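# Pin the chain's middle joint and fit cover plate

## Task

Orient the connecting link so that its pins stick upward through the middle joint of the chain, and then put the cover plate onto the link so it sits over both pins.

## Robot and tools

Robot: two arms, left_arm and right_arm, each with a parallel two-finger gripper. Cameras: cam_high, cam_low, cam_left_wrist, cam_right_wrist (each 896x504). Arm names do not match image sides.

Frame: all hand positions, quaternions and targets are in the scene frame. Origin sits at table-top height halfway between the two arms' nominal bases; +z is up, +x points out over the table, and left_arm is on the +y side. Real bases are offset from nominal by a fixed amount; only a BASES line, if present, gives their calibrated spots. Reported hand position and orientation can be wrong by a few centimetres, worse at long reach.

Gripper axes: fingers extend along the gripper's +z; they open and close along its y. end_effector_position is the point between the pads, roughly 1 cm back from the fingertips.

Row format (shared by execute_actions and move): one flat list of 16 numbers covering both arms, always all 16 even when one arm is idle. Order: left_arm x, y, z (metres), qw, qx, qy, qz (unit quaternion, w first), opening; then the same eight for right_arm. Position and quaternion are an absolute pose in the scene frame, not an offset. Opening runs from -1 (closed) to +1 (fully open, 0.093 m). To hold an arm still and not pressing, resend the exact pose from the last result before it started resting, plus its wanted opening. To keep a gripper's orientation, repeat the same commanded quaternion rather than the drifted reported one. A 0 opening is a real command, so resend the current opening to leave fingers alone.

execute_actions(actions, cameras): actions is a list of actions; each action is a table of up to 15 rows, one row per 1/30 s step, with the last row held for any remaining of its 15 steps. Each action is rejected for both arms if a target lies more than 0.6 m from that gripper's current position along any of the gripper's own axes; the whole call is rejected if any action is malformed or the first fails this check against the latest state. An empty actions list just reports state and images. cameras picks which images return: omitted/null/["all"] gives all, [] none; an unknown name invalidates the call.

move(target, speed, blend, opening_speed, blocking, cameras): drives each gripper in a straight line from its "Hand target" to the given pose. target is one 16-number row or a list of up to 15 rows (no 0.6 m limit). speed: m/s, 0.002 to 0.5, default 0.25, one value or one per target; rotation capped at twice that in rad/s. blend: metres of corner rounding per intermediate target, default 0 (stop at each). opening_speed: rate of the commanded opening on the -1..1 scale per second, at least 0.2. blocking=false returns after about 0.5 s while motion continues; a new move takes over from the current path point. Paths end together, last at least 0.5 s, and are cut off after 10 s. They do not avoid obstacles or the other arm. Grippers lag and overshoot, especially fast or with the arm nearly straight. Avoid paths near an arm's own base (they can flip shoulder posture); go around. Faster contact and targets further past contact hit and press harder. Openings in the first target are sent at start; later targets' openings are applied only after all arms stop there. The result adds a "move:" line: done, off_target, moving, held, fault, etc., and limits (paced = pose clipped, held = steps withheld). Unnamed arms are done (within 10 mm and 2 degrees). done does not mean contact or no contact.

wait(seconds 0 to 10): lets time pass holding last commands; a running move continues. stop: brakes the running move; needs braking room. zoom_image(camera, region [x0,y0,x1,y1] pixels, top-left origin, at most 504x504): closer look at that camera's latest image. finished_scene(scene): ends the current scene permanently; pass its number. Call it only once the pins stand up through the joint and the plate sits on them with no robot support.

Controller behaviour: each step, the command is clipped to 100 mm and 20 degrees from the measured pose; one action may fall short, and the arm afterward aims at the "Hand target" line, so send the remainder next. Friction and weight can leave the gripper low, short or tilted; small moves may not happen or go sideways. Check position and orientation after each move and correct tilt. A wrist near the waist axis can swing the whole arm.

Grip readings: grip_measured is the motor position on the -1..+1 scale; pads meet near -0.94, and each mm of object width adds about 0.0208. It may read up to 0.02 high. It keeps moving after the pads touch, so it barely reveals contact; commanding well below the width reading squeezes harder. Keep resending the closing value to keep holding. The last Joint positions entry is the gap in metres (floored at zero). Squeeze is about 50 to 62 N per pad.

Joint ranges (rad): waist -2.618 to 3.054, shoulder 0 to 3.142, elbow 0 to 3.142 (straight 2.901), wrist pitch -1.571 to 1.571, wrist yaw -1.571 to 1.571, wrist roll -2.094 to 2.094. Joint torques include gravity, have per-unit offsets and noise; the first three wrap at ±28 N m. "within noise" on joint velocities means at rest.

Heat: holding loads, stretched poses or pushing at unreachable targets heats motors. MOTOR HOT appears at 75 °C; at 90 °C that arm folds and idles; at 100 °C it goes limp.

Avoid: dropping parts, releasing moving parts, slams, hard hits or presses (especially arm against arm), pushing anything off the table. Brief disturbances may tug held parts or nudge loose ones.

Each tool is called after ">>>" by a JSON object that holds its "method" and its "body", one argument or row to a line.

## Session

>>> {"method": "execute_actions", "body": {
  "actions": []
}}

Scene clock: 0.00 s.
left_arm: end_effector_position=(+0.3233, +0.2305, +0.1197) grip_measured=+1.000 end_effector_quat_wxyz=(+0.651, -0.029, +0.759, +0.014) | right_arm: end_effector_position=(+0.4119, -0.3685, +0.1402) grip_measured=+1.000 end_effector_quat_wxyz=(+0.678, +0.038, +0.734, -0.037)
Joint positions: left_arm=[-0.008 1.521 0.217 1.15 -0.084 -0.03 0.093] | right_arm=[0.098 1.499 0.22 1.198 0.195 0.013 0.093]
Joint velocities: within noise
Joint torques (N m): no reading
Motor temperatures (°C): left_arm=[31 43 50 42 30 31 28] | right_arm=[31 43 39 38 30 30 32]
Heat: left arm: 50 °C; right arm: 43 °C.
Hand target: left_arm +0.3240, +0.2305, +0.1204; +0.651, -0.029, +0.759, +0.014 | right_arm +0.4125, -0.3684, +0.1402; +0.677, +0.038, +0.735, -0.037
Tool commands: left_gripper/opening=+1.0 right_gripper/opening=+1.0

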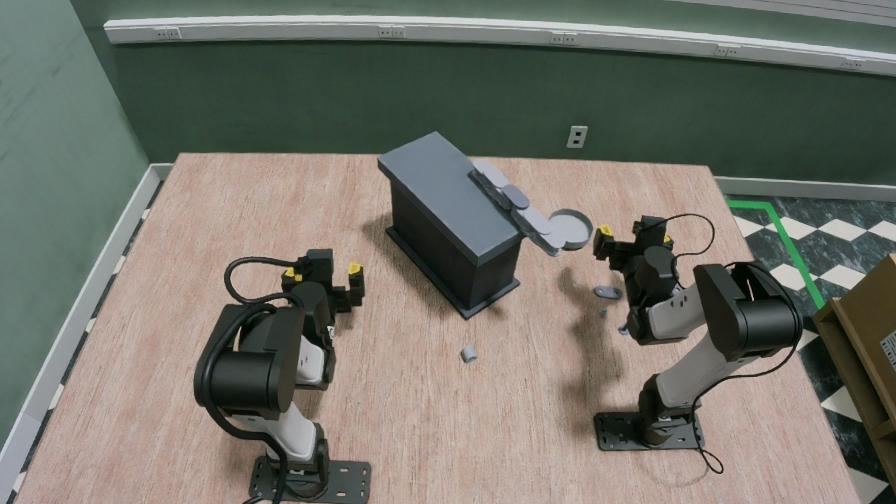

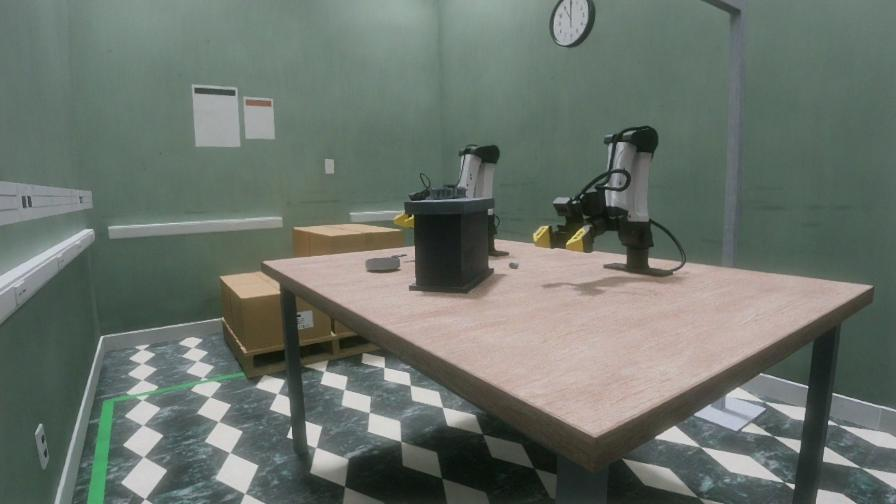

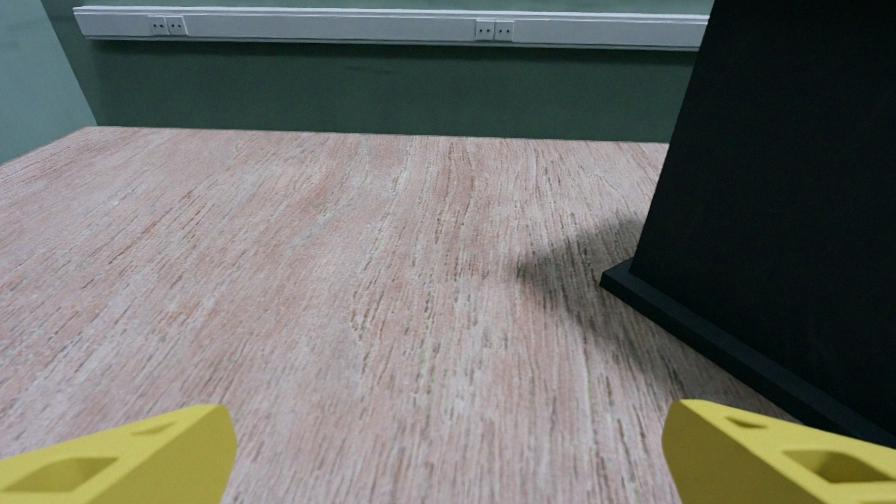

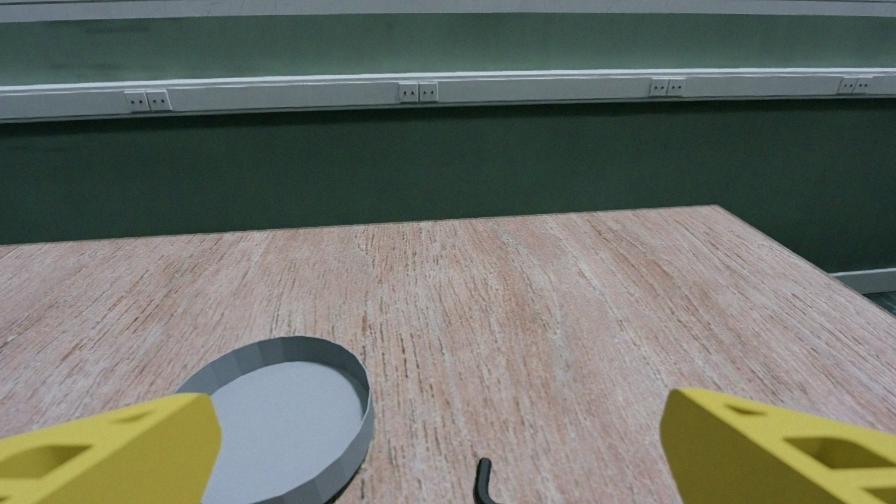

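>>> {"method": "zoom_image", "body": {
  "camera": "cam_high",
  "region": [440, 140, 680, 380]
}}

>>> {"method": "zoom_image", "body": {
  "camera": "cam_low",
  "region": [340, 160, 560, 300]
}}

>>> {"method": "zoom_image", "body": {
  "camera": "cam_high",
  "region": [460, 150, 600, 260]
}}

>>> {"method": "zoom_image", "body": {
  "camera": "cam_high",
  "region": [580, 270, 640, 340]
}}

Scaled by 2.100 from the camera's 896x504 image, which has a finer 1280x720 frame.

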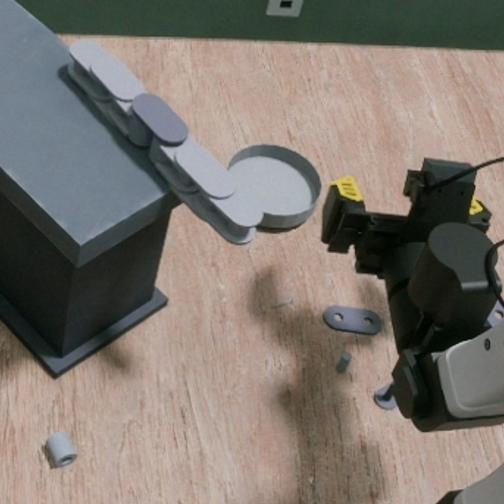

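Scaled by 2.291 from the camera's 896x504 image, which has a finer 1280x720 frame.

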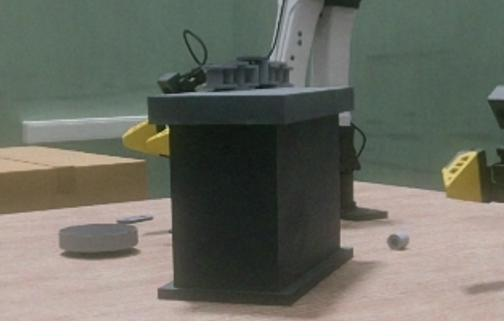

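Scaled by 3.600 from the camera's 896x504 image, which has a finer 1280x720 frame.

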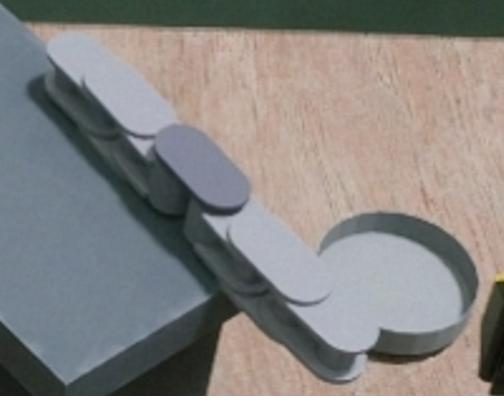

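Scaled by 7.200 from the camera's 896x504 image, which has a finer 1280x720 frame.

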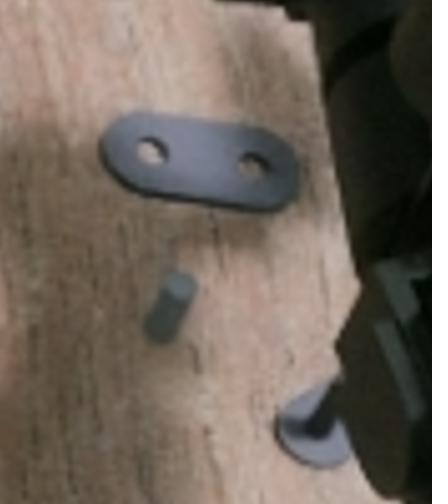

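>>> {"method": "move", "body": {
  "target": [0.3240, 0.2305, 0.1204, 0.651, -0.029, 0.759, 0.014, 1, 0.36, -0.3, 0.33, 0.383, 0, 0.924, 0, 1]
}}

Scene clock: 3.73 s.
left_arm: end_effector_position=(+0.3233, +0.2305, +0.1197) grip_measured=+1.000 end_effector_quat_wxyz=(+0.651, -0.029, +0.759, +0.014) | right_arm: end_effector_position=(+0.3604, -0.3042, +0.3292) grip_measured=+1.000 end_effector_quat_wxyz=(+0.389, +0.002, +0.921, -0.006)
Joint positions: left_arm=[-0.008 1.521 0.217 1.15 -0.084 -0.03 0.093] | right_arm=[0.335 1.273 1.593 -1.123 0.245 0.231 0.093]
Joint velocities: within noise
Joint torques (N m): left_arm=[-0.2 -4.1 4.92 2.07 -0.03 -0.03] | right_arm=[0.53 -2.82 8.16 1.58 -0.07 0.24]
Motor temperatures (°C): left_arm=[31 44 50 44 30 31 28] | right_arm=[31 43 39 39 30 30 32]
Heat: left arm: 50 °C; right arm: 43 °C.
Hand target: left_arm +0.3240, +0.2305, +0.1204; +0.651, -0.029, +0.759, +0.014 | right_arm +0.3600, -0.3000, +0.3300; +0.383, +0.000, +0.924, +0.000
Off the commanded pose: left_arm 0.001 m, 0 deg | right_arm 0.004 m, 1 deg.
move: done

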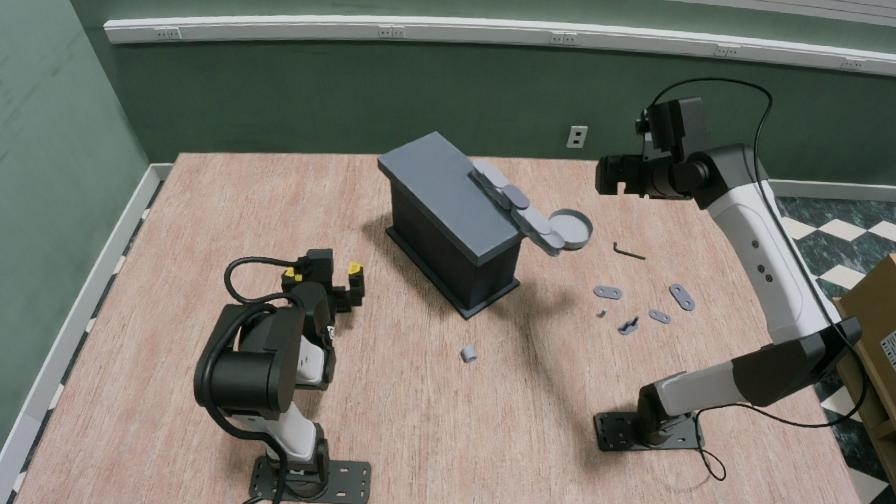

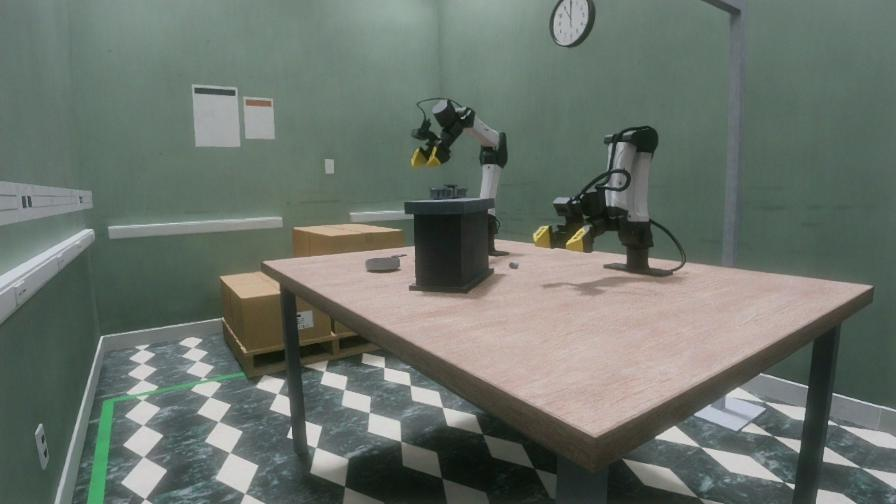

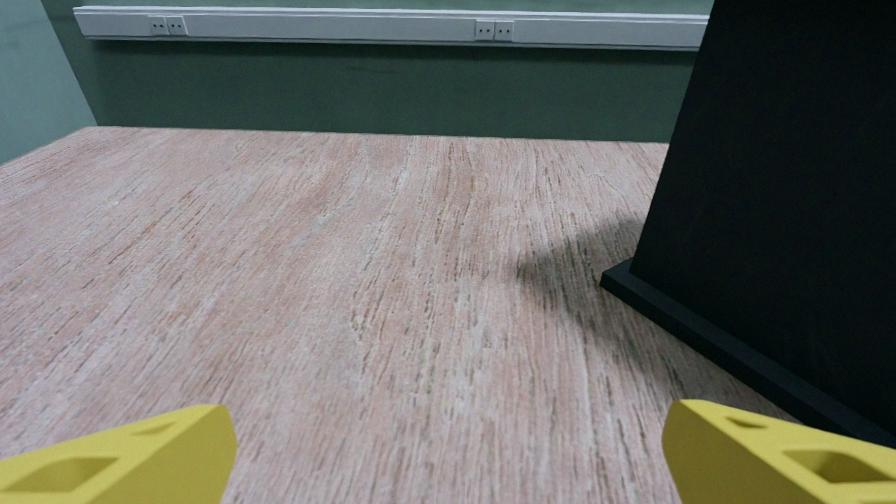

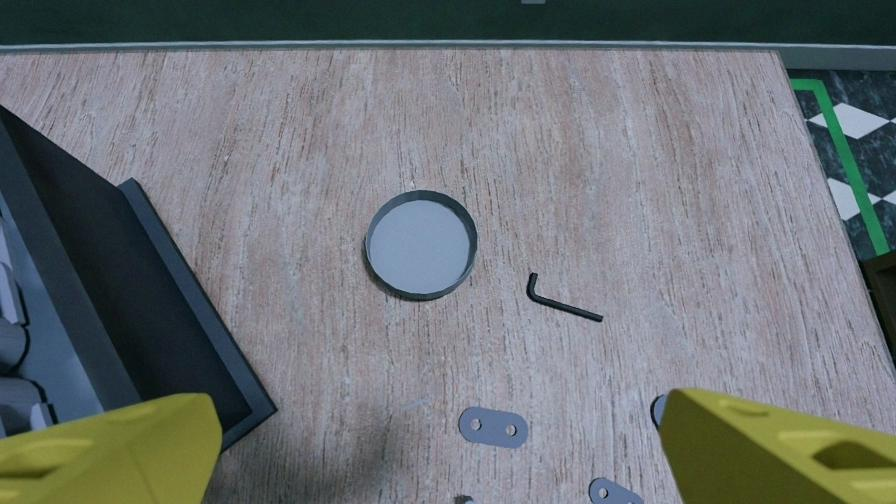

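>>> {"method": "zoom_image", "body": {
  "camera": "cam_high",
  "region": [580, 270, 710, 345]
}}

>>> {"method": "move", "body": {
  "target": [0.3240, 0.2305, 0.1204, 0.651, -0.029, 0.759, 0.014, 1, 0.28, -0.3, 0.36, 0.13, 0, 0.9915, 0, 1],
  "cameras": ["cam_high","cam_right_wrist"]
}}

Scaled by 3.877 from the camera's 896x504 image, which has a finer 1280x720 frame.

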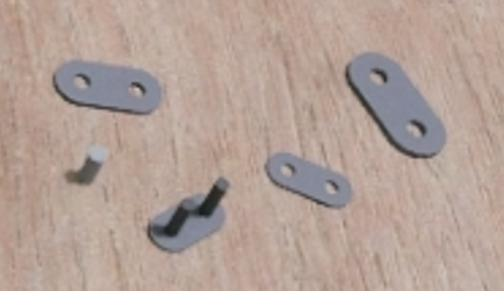

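Scene clock: 5.83 s.
left_arm: end_effector_position=(+0.3233, +0.2305, +0.1197) grip_measured=+1.000 end_effector_quat_wxyz=(+0.651, -0.029, +0.759, +0.014) | right_arm: end_effector_position=(+0.2847, -0.3021, +0.3643) grip_measured=+1.000 end_effector_quat_wxyz=(+0.310, -0.008, +0.949, +0.049)
Joint positions: left_arm=[-0.008 1.521 0.217 1.15 -0.084 -0.03 0.093] | right_arm=[0.347 1.281 1.91 -1.568 0.104 0.288 0.093]
Joint velocities: within noise
Joint torques (N m): left_arm=[-0.2 -4.08 4.93 2.08 -0.03 -0.03] | right_arm=[0.46 -2.86 4.08 1.46 -0.16 0.27]
Motor temperatures (°C): left_arm=[31 44 50 45 30 31 28] | right_arm=[31 43 39 39 30 30 32]
Heat: left arm: 50 °C; right arm: 43 °C.
Hand target: left_arm +0.3240, +0.2305, +0.1204; +0.651, -0.029, +0.759, +0.014 | right_arm +0.2802, -0.3001, +0.3595; +0.298, -0.009, +0.953, +0.052
Off the commanded pose: left_arm 0.001 m, 0 deg | right_arm 0.007 m, 22 deg; orientation clipped.
joint sent to its limit (right arm) — joint 4 (wrist pitch), lower limit. The joint targets are off in orientation, not in position.
move: off_target (right_arm); limits=paced
Images, in order (width x height): cam_high 896x504, cam_right_wrist 896x504.

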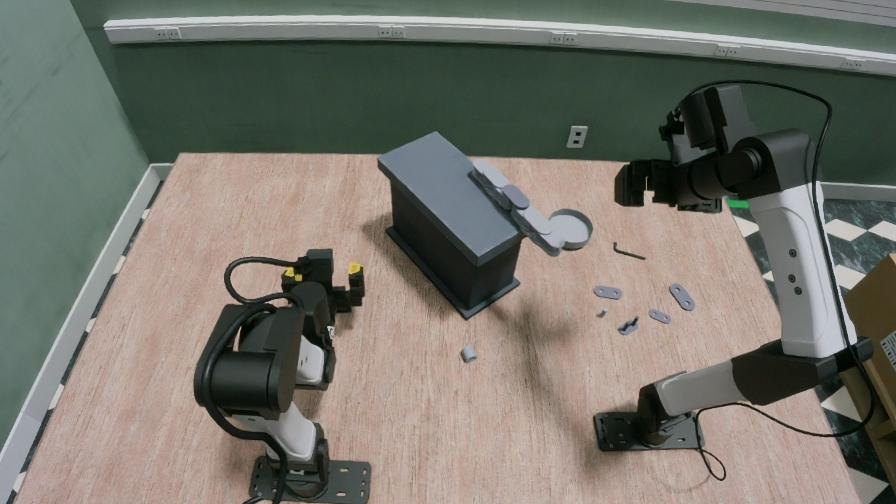

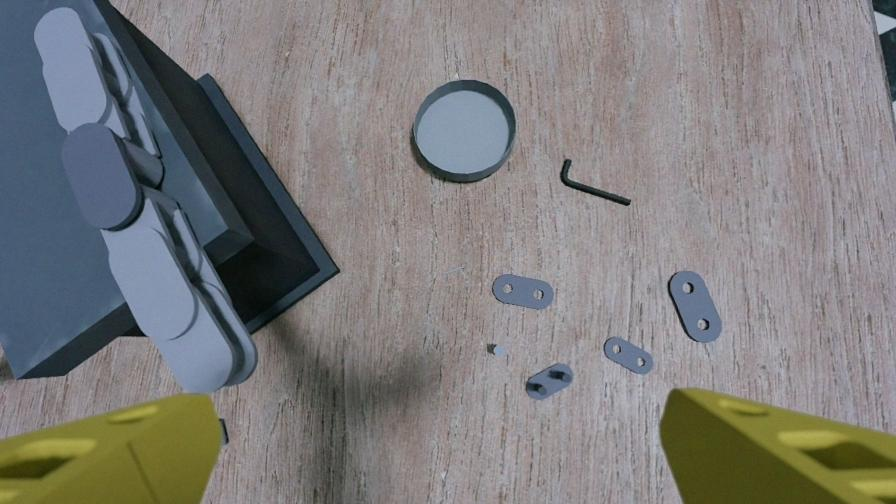

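>>> {"method": "zoom_image", "body": {
  "camera": "cam_right_wrist",
  "region": [0, 0, 340, 400]
}}

>>> {"method": "zoom_image", "body": {
  "camera": "cam_right_wrist",
  "region": [420, 240, 740, 420]
}}

Scaled by 1.260 from the camera's 896x504 image, which has a finer 1280x720 frame.

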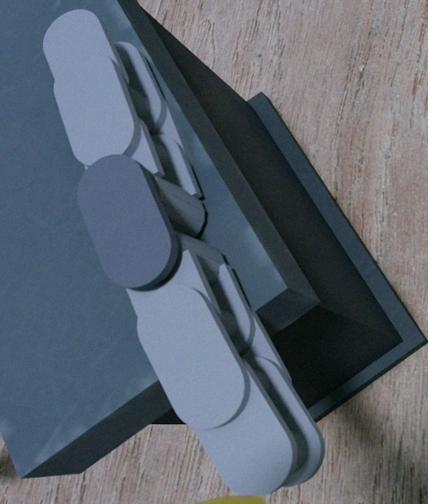

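Scaled by 1.575 from the camera's 896x504 image, which has a finer 1280x720 frame.

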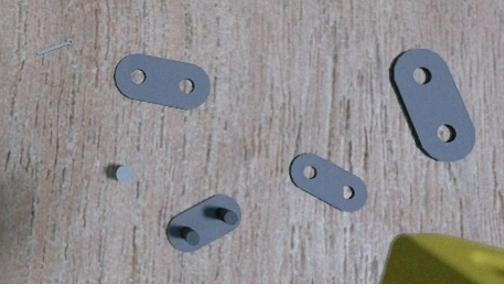

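>>> {"method": "move", "body": {
  "target": [0.3240, 0.2305, 0.1204, 0.651, -0.029, 0.759, 0.014, 1, 0.33, -0.34, 0.3, 0.497, -0.410, 0.709, 0.287, 1],
  "cameras": ["cam_high","cam_low","cam_right_wrist"]
}}

>>> {"method": "zoom_image", "body": {
  "camera": "cam_right_wrist",
  "region": [200, 50, 704, 450]
}}

Scene clock: 11.23 s.
left_arm: end_effector_position=(+0.3233, +0.2305, +0.1197) grip_measured=+1.000 end_effector_quat_wxyz=(+0.651, -0.029, +0.759, +0.014) | right_arm: end_effector_position=(+0.3272, -0.3367, +0.2976) grip_measured=+1.000 end_effector_quat_wxyz=(+0.495, -0.412, +0.709, +0.287)
Joint positions: left_arm=[-0.008 1.521 0.217 1.15 -0.084 -0.03 0.093] | right_arm=[-0.464 1.401 1.382 -1.424 -1.215 -1.435 0.093]
Joint velocities: within noise
Joint torques (N m): left_arm=[-0.17 -4.11 4.93 2.07 -0.04 -0.04] | right_arm=[-0.66 -3.52 7.88 0.51 -0.76 0.1]
Motor temperatures (°C): left_arm=[31 44 50 46 30 31 28] | right_arm=[31 43 40 39 30 29 32]
Heat: left arm: 50 °C; right arm: 43 °C.
Hand target: left_arm +0.3240, +0.2305, +0.1204; +0.651, -0.029, +0.759, +0.014 | right_arm +0.3300, -0.3400, +0.3000; +0.497, -0.410, +0.709, +0.286
Off the commanded pose: left_arm 0.001 m, 0 deg | right_arm 0.005 m, 0 deg.
move: done
Images, in order (width x height): cam_high 896x504, cam_low 896x504, cam_right_wrist 896x504.

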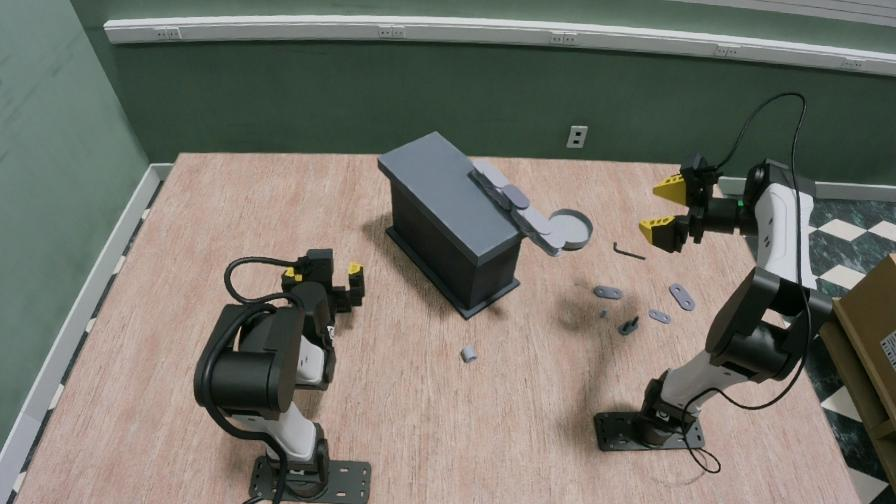

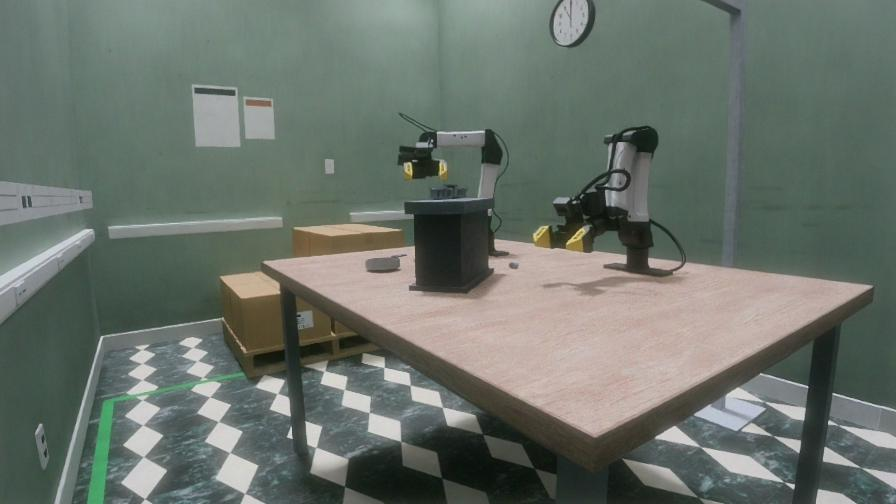

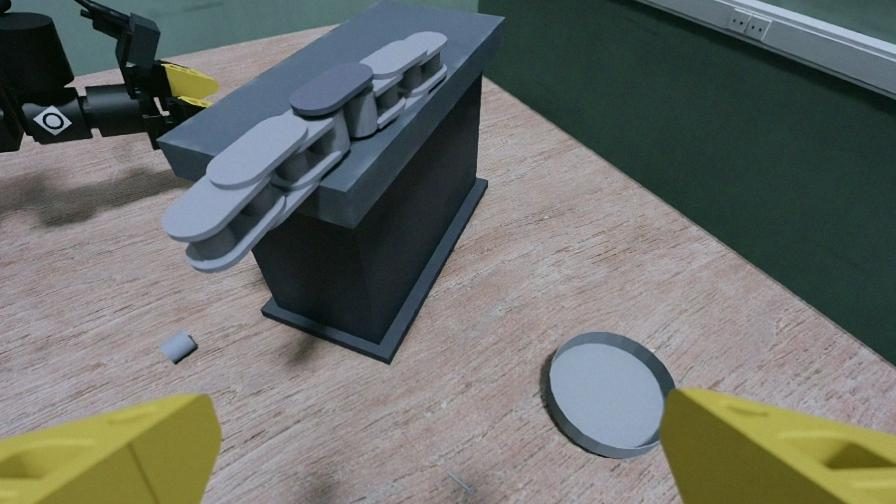

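Scaled by 1.000.

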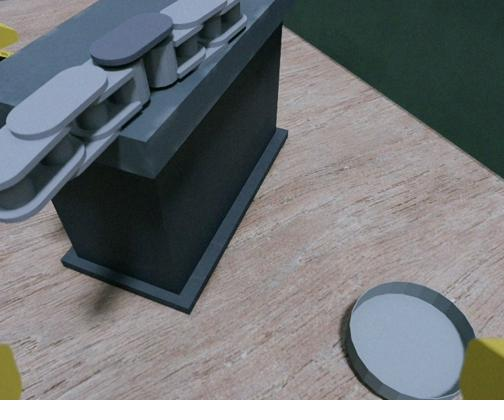

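>>> {"method": "zoom_image", "body": {
  "camera": "cam_right_wrist",
  "region": [140, 10, 480, 300]
}}

>>> {"method": "zoom_image", "body": {
  "camera": "cam_right_wrist",
  "region": [270, 20, 420, 150]
}}

>>> {"method": "zoom_image", "body": {
  "camera": "cam_low",
  "region": [400, 170, 500, 230]
}}

Scaled by 1.482 from the camera's 896x504 image, which has a finer 1280x720 frame.

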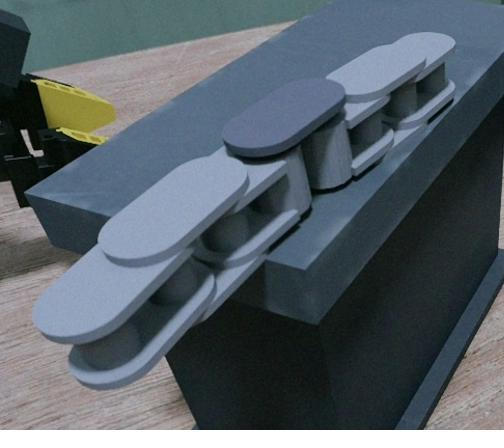

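Scaled by 3.360 from the camera's 896x504 image, which has a finer 1280x720 frame.

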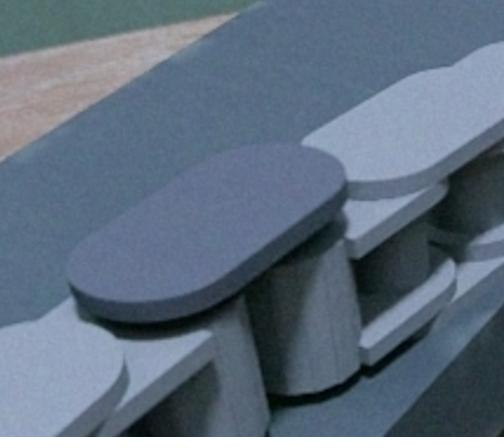

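Scaled by 5.040 from the camera's 896x504 image, which has a finer 1280x720 frame.

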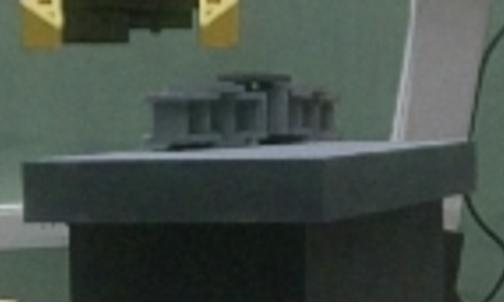

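>>> {"method": "move", "body": {
  "target": [0.3240, 0.2305, 0.1204, 0.651, -0.029, 0.759, 0.014, 1, 0.22, -0.36, 0.22, 0.259, 0, 0.966, 0, 1],
  "cameras": ["cam_high","cam_right_wrist"]
}}

Scene clock: 16.83 s.
left_arm: end_effector_position=(+0.3233, +0.2305, +0.1197) grip_measured=+1.000 end_effector_quat_wxyz=(+0.651, -0.029, +0.759, +0.014) | right_arm: end_effector_position=(+0.2237, -0.3596, +0.2260) grip_measured=+1.000 end_effector_quat_wxyz=(+0.274, -0.002, +0.962, +0.004)
Joint positions: left_arm=[-0.008 1.521 0.217 1.15 -0.084 -0.03 0.093] | right_arm=[0.093 0.803 1.099 -1.313 0.037 0.071 0.093]
Joint velocities: within noise
Joint torques (N m): left_arm=[-0.17 -4.08 4.9 2.07 -0.03 -0.04] | right_arm=[0.61 0.95 5.37 1.34 0 0.24]
Motor temperatures (°C): left_arm=[31 44 50 47 30 31 28] | right_arm=[31 43 40 39 30 29 32]
Heat: left arm: 50 °C; right arm: 43 °C.
Hand target: left_arm +0.3240, +0.2305, +0.1204; +0.651, -0.029, +0.759, +0.014 | right_arm +0.2200, -0.3601, +0.2202; +0.259, +0.000, +0.966, +0.000
Off the commanded pose: left_arm 0.001 m, 0 deg | right_arm 0.007 m, 2 deg.
move: done
Images, in order (width x height): cam_high 896x504, cam_right_wrist 896x504.

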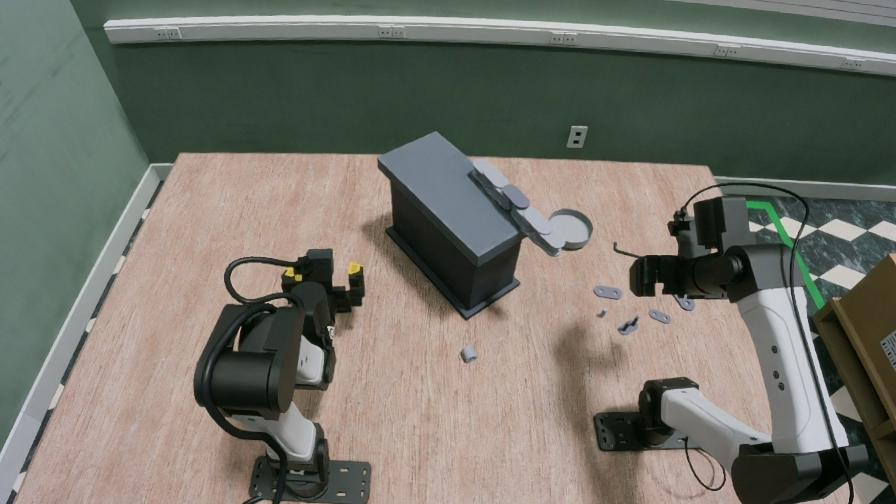

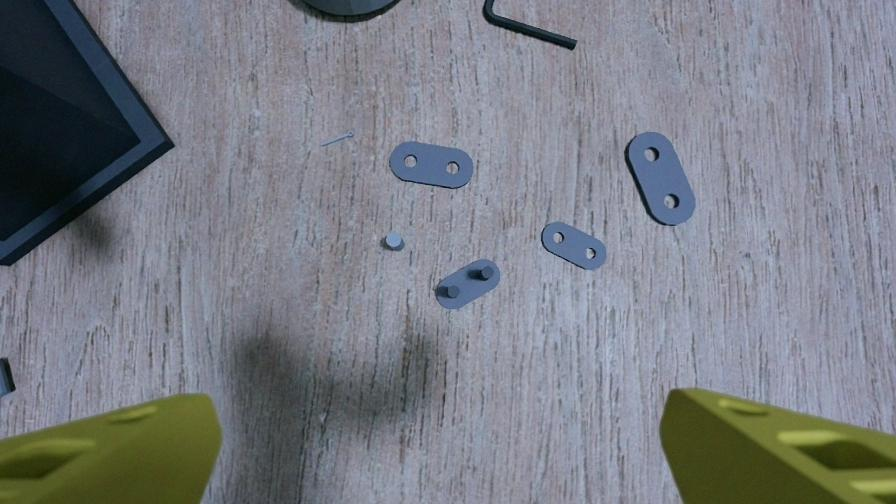

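>>> {"method": "move", "body": {
  "target": [0.3240, 0.2305, 0.1204, 0.651, -0.029, 0.759, 0.014, 1, 0.22, -0.30, 0.22, 0.259, 0, 0.966, 0, 1],
  "cameras": ["cam_right_wrist"]
}}

>>> {"method": "move", "body": {
  "target": [0.3240, 0.2305, 0.1204, 0.651, -0.029, 0.759, 0.014, 1, 0.22, -0.36, 0.14, 0.259, 0, 0.966, 0, 1],
  "cameras": ["cam_right_wrist"]
}}

Scene clock: 18.57 s.
left_arm: end_effector_position=(+0.3233, +0.2305, +0.1197) grip_measured=+1.000 end_effector_quat_wxyz=(+0.651, -0.029, +0.759, +0.014) | right_arm: end_effector_position=(+0.2203, -0.3002, +0.2158) grip_measured=+1.000 end_effector_quat_wxyz=(+0.259, -0.001, +0.966, +0.002)
Joint positions: left_arm=[-0.008 1.521 0.217 1.15 -0.084 -0.03 0.093] | right_arm=[0.637 0.9 1.104 -1.336 0.294 0.56 0.093]
Joint velocities: within noise
Joint torques (N m): left_arm=[-0.18 -4.08 4.89 2.07 -0.03 -0.04] | right_arm=[0.62 0.39 8.03 1.12 0.16 0.19]
Motor temperatures (°C): left_arm=[31 44 50 47 30 31 28] | right_arm=[30 43 40 39 30 29 32]
Heat: left arm: 50 °C; right arm: 43 °C.
Hand target: left_arm +0.3240, +0.2305, +0.1204; +0.651, -0.029, +0.759, +0.014 | right_arm +0.2200, -0.3000, +0.2200; +0.259, +0.000, +0.966, +0.000
Off the commanded pose: left_arm 0.001 m, 0 deg | right_arm 0.004 m, 0 deg.
move: done
Images, in order (width x height): cam_right_wrist 896x504.

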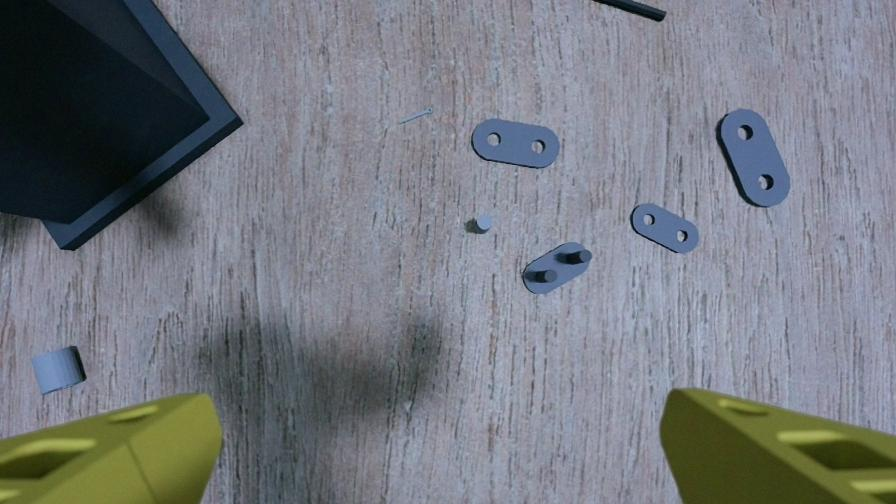

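Scene clock: 20.00 s.
left_arm: end_effector_position=(+0.3233, +0.2305, +0.1197) grip_measured=+1.000 end_effector_quat_wxyz=(+0.651, -0.029, +0.759, +0.014) | right_arm: end_effector_position=(+0.2205, -0.3602, +0.1427) grip_measured=+1.000 end_effector_quat_wxyz=(+0.261, +0.002, +0.965, -0.003)
Joint positions: left_arm=[-0.008 1.521 0.217 1.15 -0.084 -0.03 0.093] | right_arm=[0.111 0.68 0.732 -1.099 0.058 0.091 0.093]
Joint velocities: within noise
Joint torques (N m): left_arm=[-0.21 -4.07 4.92 2.08 -0.03 -0.04] | right_arm=[-0.66 0.42 5.89 1.51 -0.17 0.06]
Motor temperatures (°C): left_arm=[31 44 50 48 30 31 28] | right_arm=[30 43 40 39 30 29 32]
Heat: left arm: 50 °C; right arm: 43 °C.
Hand target: left_arm +0.3240, +0.2305, +0.1204; +0.651, -0.029, +0.759, +0.014 | right_arm +0.2200, -0.3600, +0.1401; +0.259, +0.000, +0.966, +0.000
Off the commanded pose: left_arm 0.001 m, 0 deg | right_arm 0.003 m, 0 deg.
move: done
Images, in order (width x height): cam_right_wrist 896x504.

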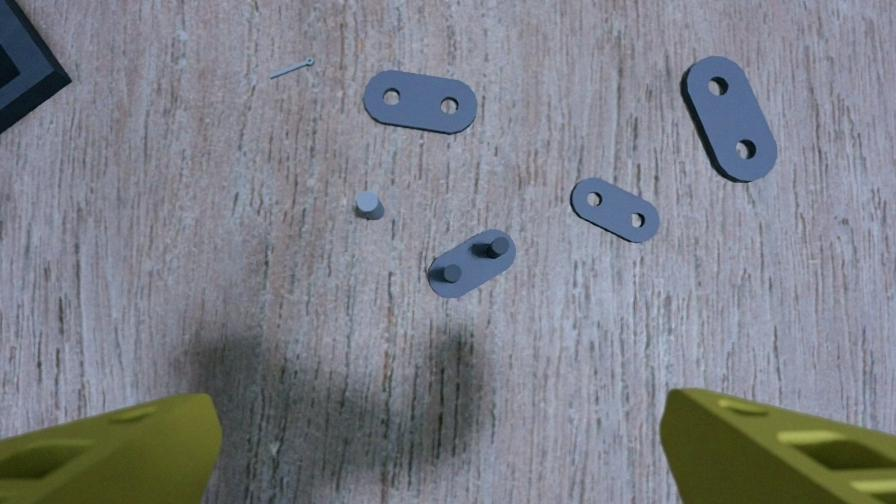

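>>> {"method": "move", "body": {
  "target": [0.3240, 0.2305, 0.1204, 0.651, -0.029, 0.759, 0.014, 1, 0.36, -0.2, 0.36, 0.342, 0, 0.940, 0, 1],
  "cameras": ["cam_high","cam_right_wrist"]
}}

>>> {"method": "zoom_image", "body": {
  "camera": "cam_right_wrist",
  "region": [196, 0, 700, 380]
}}

Scene clock: 24.10 s.
left_arm: end_effector_position=(+0.3233, +0.2305, +0.1197) grip_measured=+1.000 end_effector_quat_wxyz=(+0.651, -0.029, +0.759, +0.014) | right_arm: end_effector_position=(+0.3591, -0.2023, +0.3624) grip_measured=+1.000 end_effector_quat_wxyz=(+0.347, -0.001, +0.938, +0.006)
Joint positions: left_arm=[-0.008 1.521 0.217 1.15 -0.084 -0.03 0.093] | right_arm=[0.681 1.649 2.174 -1.499 0.408 0.545 0.093]
Joint velocities: within noise
Joint torques (N m): left_arm=[-0.2 -4.08 4.89 2.08 -0.03 -0.04] | right_arm=[0.47 -4.96 6.99 1.35 0.22 0.26]
Motor temperatures (°C): left_arm=[31 44 50 48 30 31 28] | right_arm=[30 43 41 39 30 29 32]
Heat: left arm: 50 °C; right arm: 43 °C.
Hand target: left_arm +0.3240, +0.2305, +0.1204; +0.651, -0.029, +0.759, +0.014 | right_arm +0.3600, -0.2001, +0.3599; +0.342, +0.000, +0.940, +0.000
Off the commanded pose: left_arm 0.001 m, 0 deg | right_arm 0.003 m, 1 deg.
move: done
Images, in order (width x height): cam_high 896x504, cam_right_wrist 896x504.

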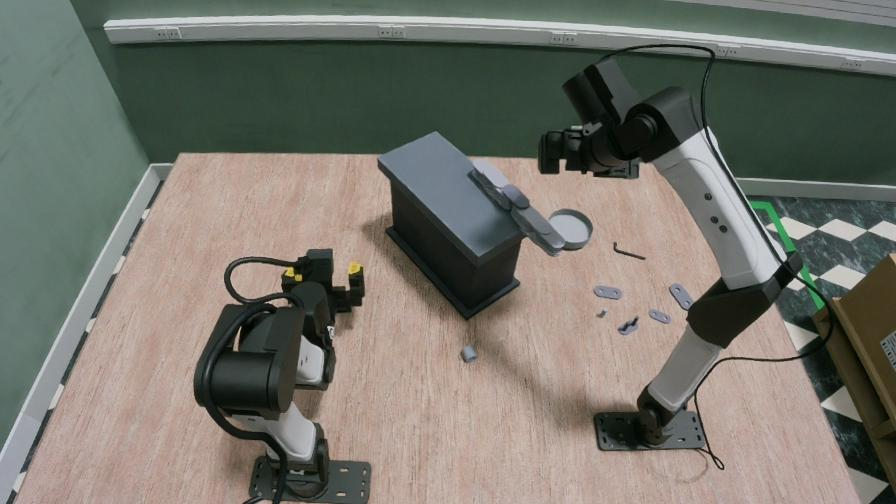

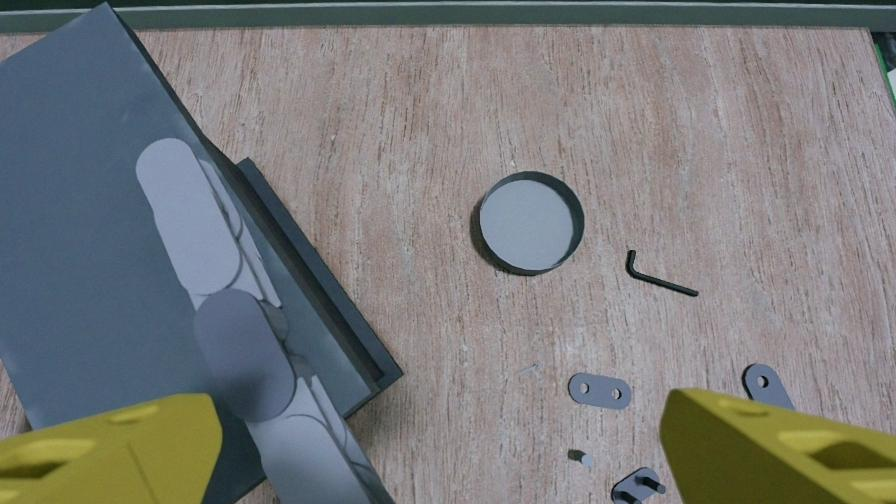

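Scaled by 1.000.

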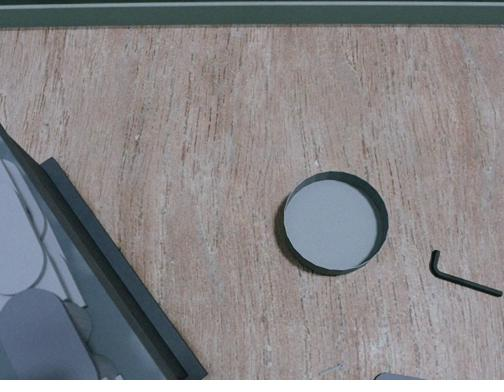

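>>> {"method": "move", "body": {
  "target": [0.3240, 0.2305, 0.1204, 0.651, -0.029, 0.759, 0.014, 1, 0.34, -0.08, 0.37, 0.342, 0, 0.940, 0, 1],
  "cameras": ["cam_high","cam_right_wrist"]
}}

>>> {"method": "zoom_image", "body": {
  "camera": "cam_right_wrist",
  "region": [296, 80, 696, 480]
}}

Scene clock: 25.93 s.
left_arm: end_effector_position=(+0.3233, +0.2305, +0.1197) grip_measured=+1.000 end_effector_quat_wxyz=(+0.651, -0.029, +0.759, +0.014) | right_arm: end_effector_position=(+0.3389, -0.0812, +0.3732) grip_measured=+1.000 end_effector_quat_wxyz=(+0.392, -0.018, +0.918, +0.050)
Joint positions: left_arm=[-0.008 1.521 0.217 1.15 -0.084 -0.03 0.093] | right_arm=[1.004 1.925 2.53 -1.566 0.577 0.771 0.093]
Joint velocities: within noise
Joint torques (N m): left_arm=[-0.2 -4.08 4.92 2.07 -0.03 -0.03] | right_arm=[0.09 -7.54 6.43 1.34 0.3 0.23]
Motor temperatures (°C): left_arm=[31 44 50 48 30 31 28] | right_arm=[30 43 41 39 30 29 32]
Heat: left arm: 50 °C; right arm: 43 °C.
Hand target: left_arm +0.3240, +0.2305, +0.1204; +0.651, -0.029, +0.759, +0.014 | right_arm +0.3400, -0.0802, +0.3694; +0.390, -0.016, +0.920, +0.043
Off the commanded pose: left_arm 0.001 m, 0 deg | right_arm 0.004 m, 9 deg.
joint sent to its limit (right arm) — joint 4 (wrist pitch), lower limit. The joint targets are off in orientation, not in position.
move: off_target (right_arm)
Images, in order (width x height): cam_high 896x504, cam_right_wrist 896x504.

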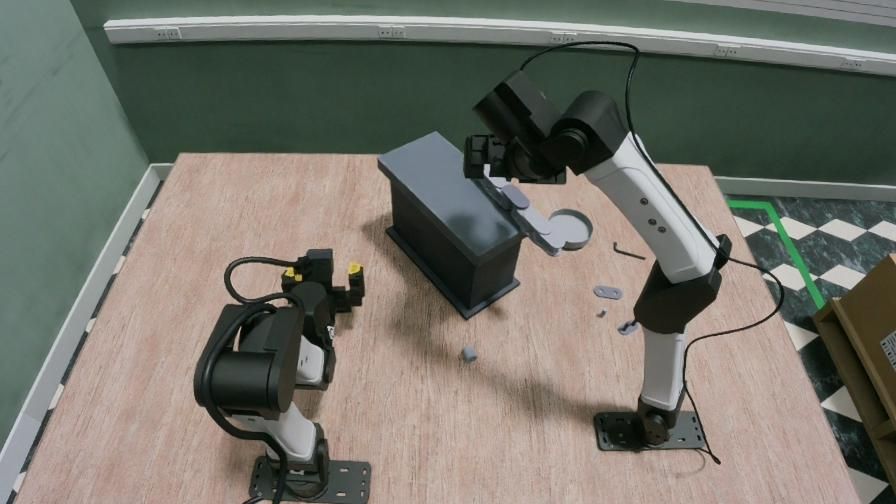

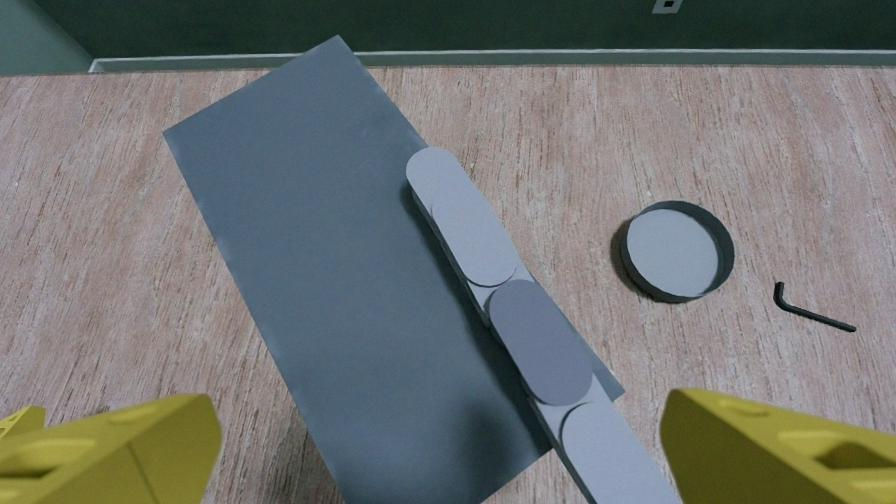

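Scaled by 1.260 from the camera's 896x504 image, which has a finer 1280x720 frame.

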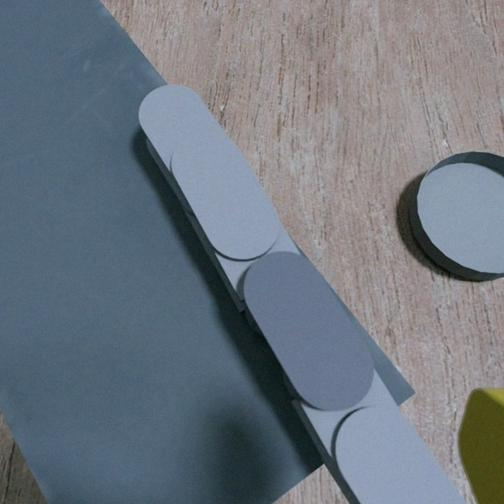

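>>> {"method": "move", "body": {
  "target": [
    [0.3240, 0.2305, 0.1204, 0.651, -0.029, 0.759, 0.014, 1, 0.3, -0.32, 0.3, 0.497, -0.410, 0.709, 0.287, 1],
    [0.3240, 0.2305, 0.1204, 0.651, -0.029, 0.759, 0.014, 1, 0.32, -0.31, 0.2, 0.687, -0.3045, 0.527, 0.397, 1]
  ],
  "cameras": ["cam_high","cam_right_wrist"]
}}

>>> {"method": "zoom_image", "body": {
  "camera": "cam_right_wrist",
  "region": [196, 0, 700, 380]
}}

Scene clock: 33.63 s.
left_arm: end_effector_position=(+0.3233, +0.2305, +0.1197) grip_measured=+1.000 end_effector_quat_wxyz=(+0.651, -0.029, +0.759, +0.014) | right_arm: end_effector_position=(+0.3198, -0.3125, +0.2042) grip_measured=+1.000 end_effector_quat_wxyz=(+0.602, -0.384, +0.591, +0.376)
Joint positions: left_arm=[-0.008 1.521 0.217 1.15 -0.084 -0.03 0.093] | right_arm=[-0.43 1.416 0.773 -0.716 -1.577 -1.375 0.093]
Joint velocities: within noise
Joint torques (N m): left_arm=[-0.17 -4.1 4.9 2.08 -0.03 -0.05] | right_arm=[0.61 -3.54 5.34 0.71 -0.79 0.09]
Motor temperatures (°C): left_arm=[31 44 50 49 30 31 28] | right_arm=[30 44 41 39 30 29 32]
Heat: left arm: 50 °C; right arm: 44 °C.
Hand target: left_arm +0.3240, +0.2305, +0.1204; +0.651, -0.029, +0.759, +0.014 | right_arm +0.3198, -0.3103, +0.2001; +0.600, -0.383, +0.589, +0.382
Off the commanded pose: left_arm 0.001 m, 0 deg | right_arm 0.005 m, 15 deg.
joint sent to its limit (right arm) — joint 5 (wrist yaw), lower limit. The joint targets are off in orientation, not in position.
move: off_target (right_arm)
Images, in order (width x height): cam_high 896x504, cam_right_wrist 896x504.

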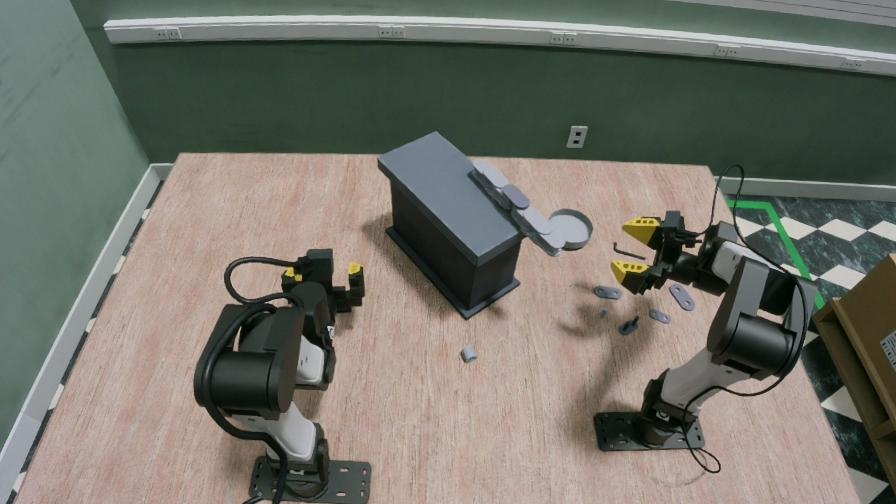

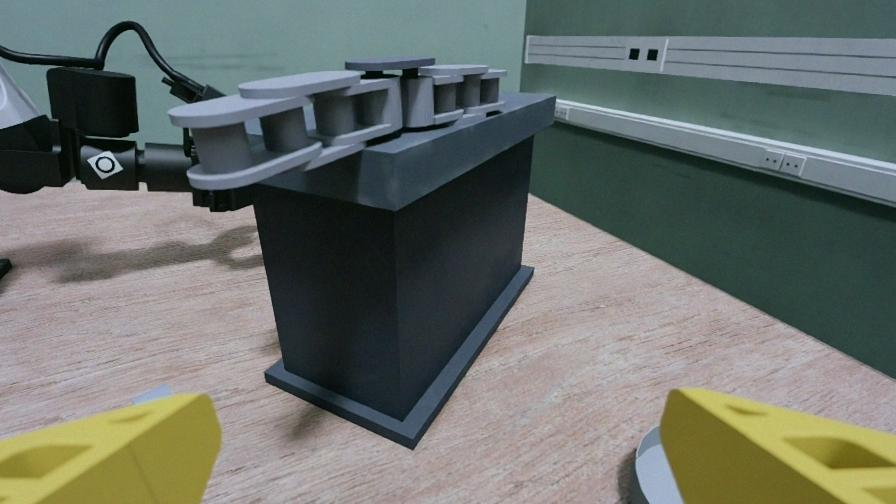

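Scaled by 1.000.

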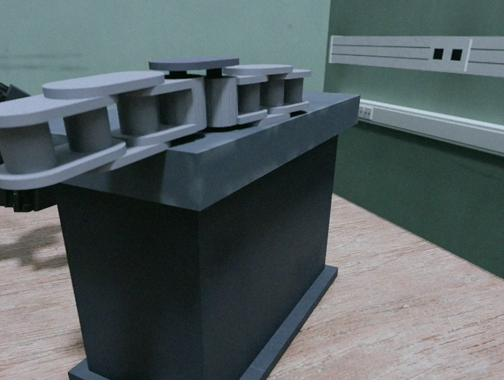

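>>> {"method": "zoom_image", "body": {
  "camera": "cam_right_wrist",
  "region": [330, 40, 530, 150]
}}

>>> {"method": "zoom_image", "body": {
  "camera": "cam_right_wrist",
  "region": [160, 40, 420, 200]
}}

Scaled by 2.520 from the camera's 896x504 image, which has a finer 1280x720 frame.

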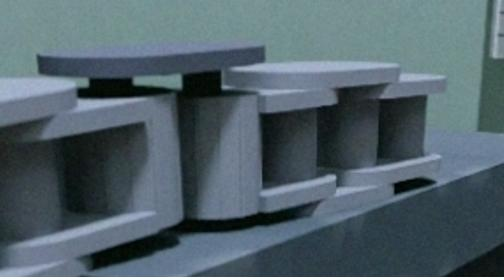

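Scaled by 1.938 from the camera's 896x504 image, which has a finer 1280x720 frame.

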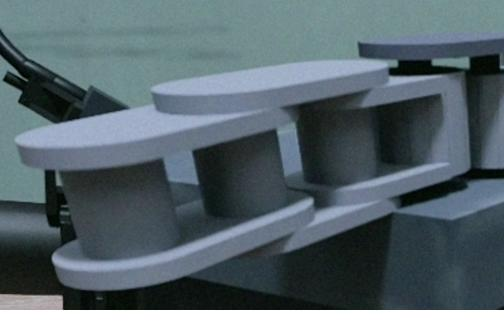

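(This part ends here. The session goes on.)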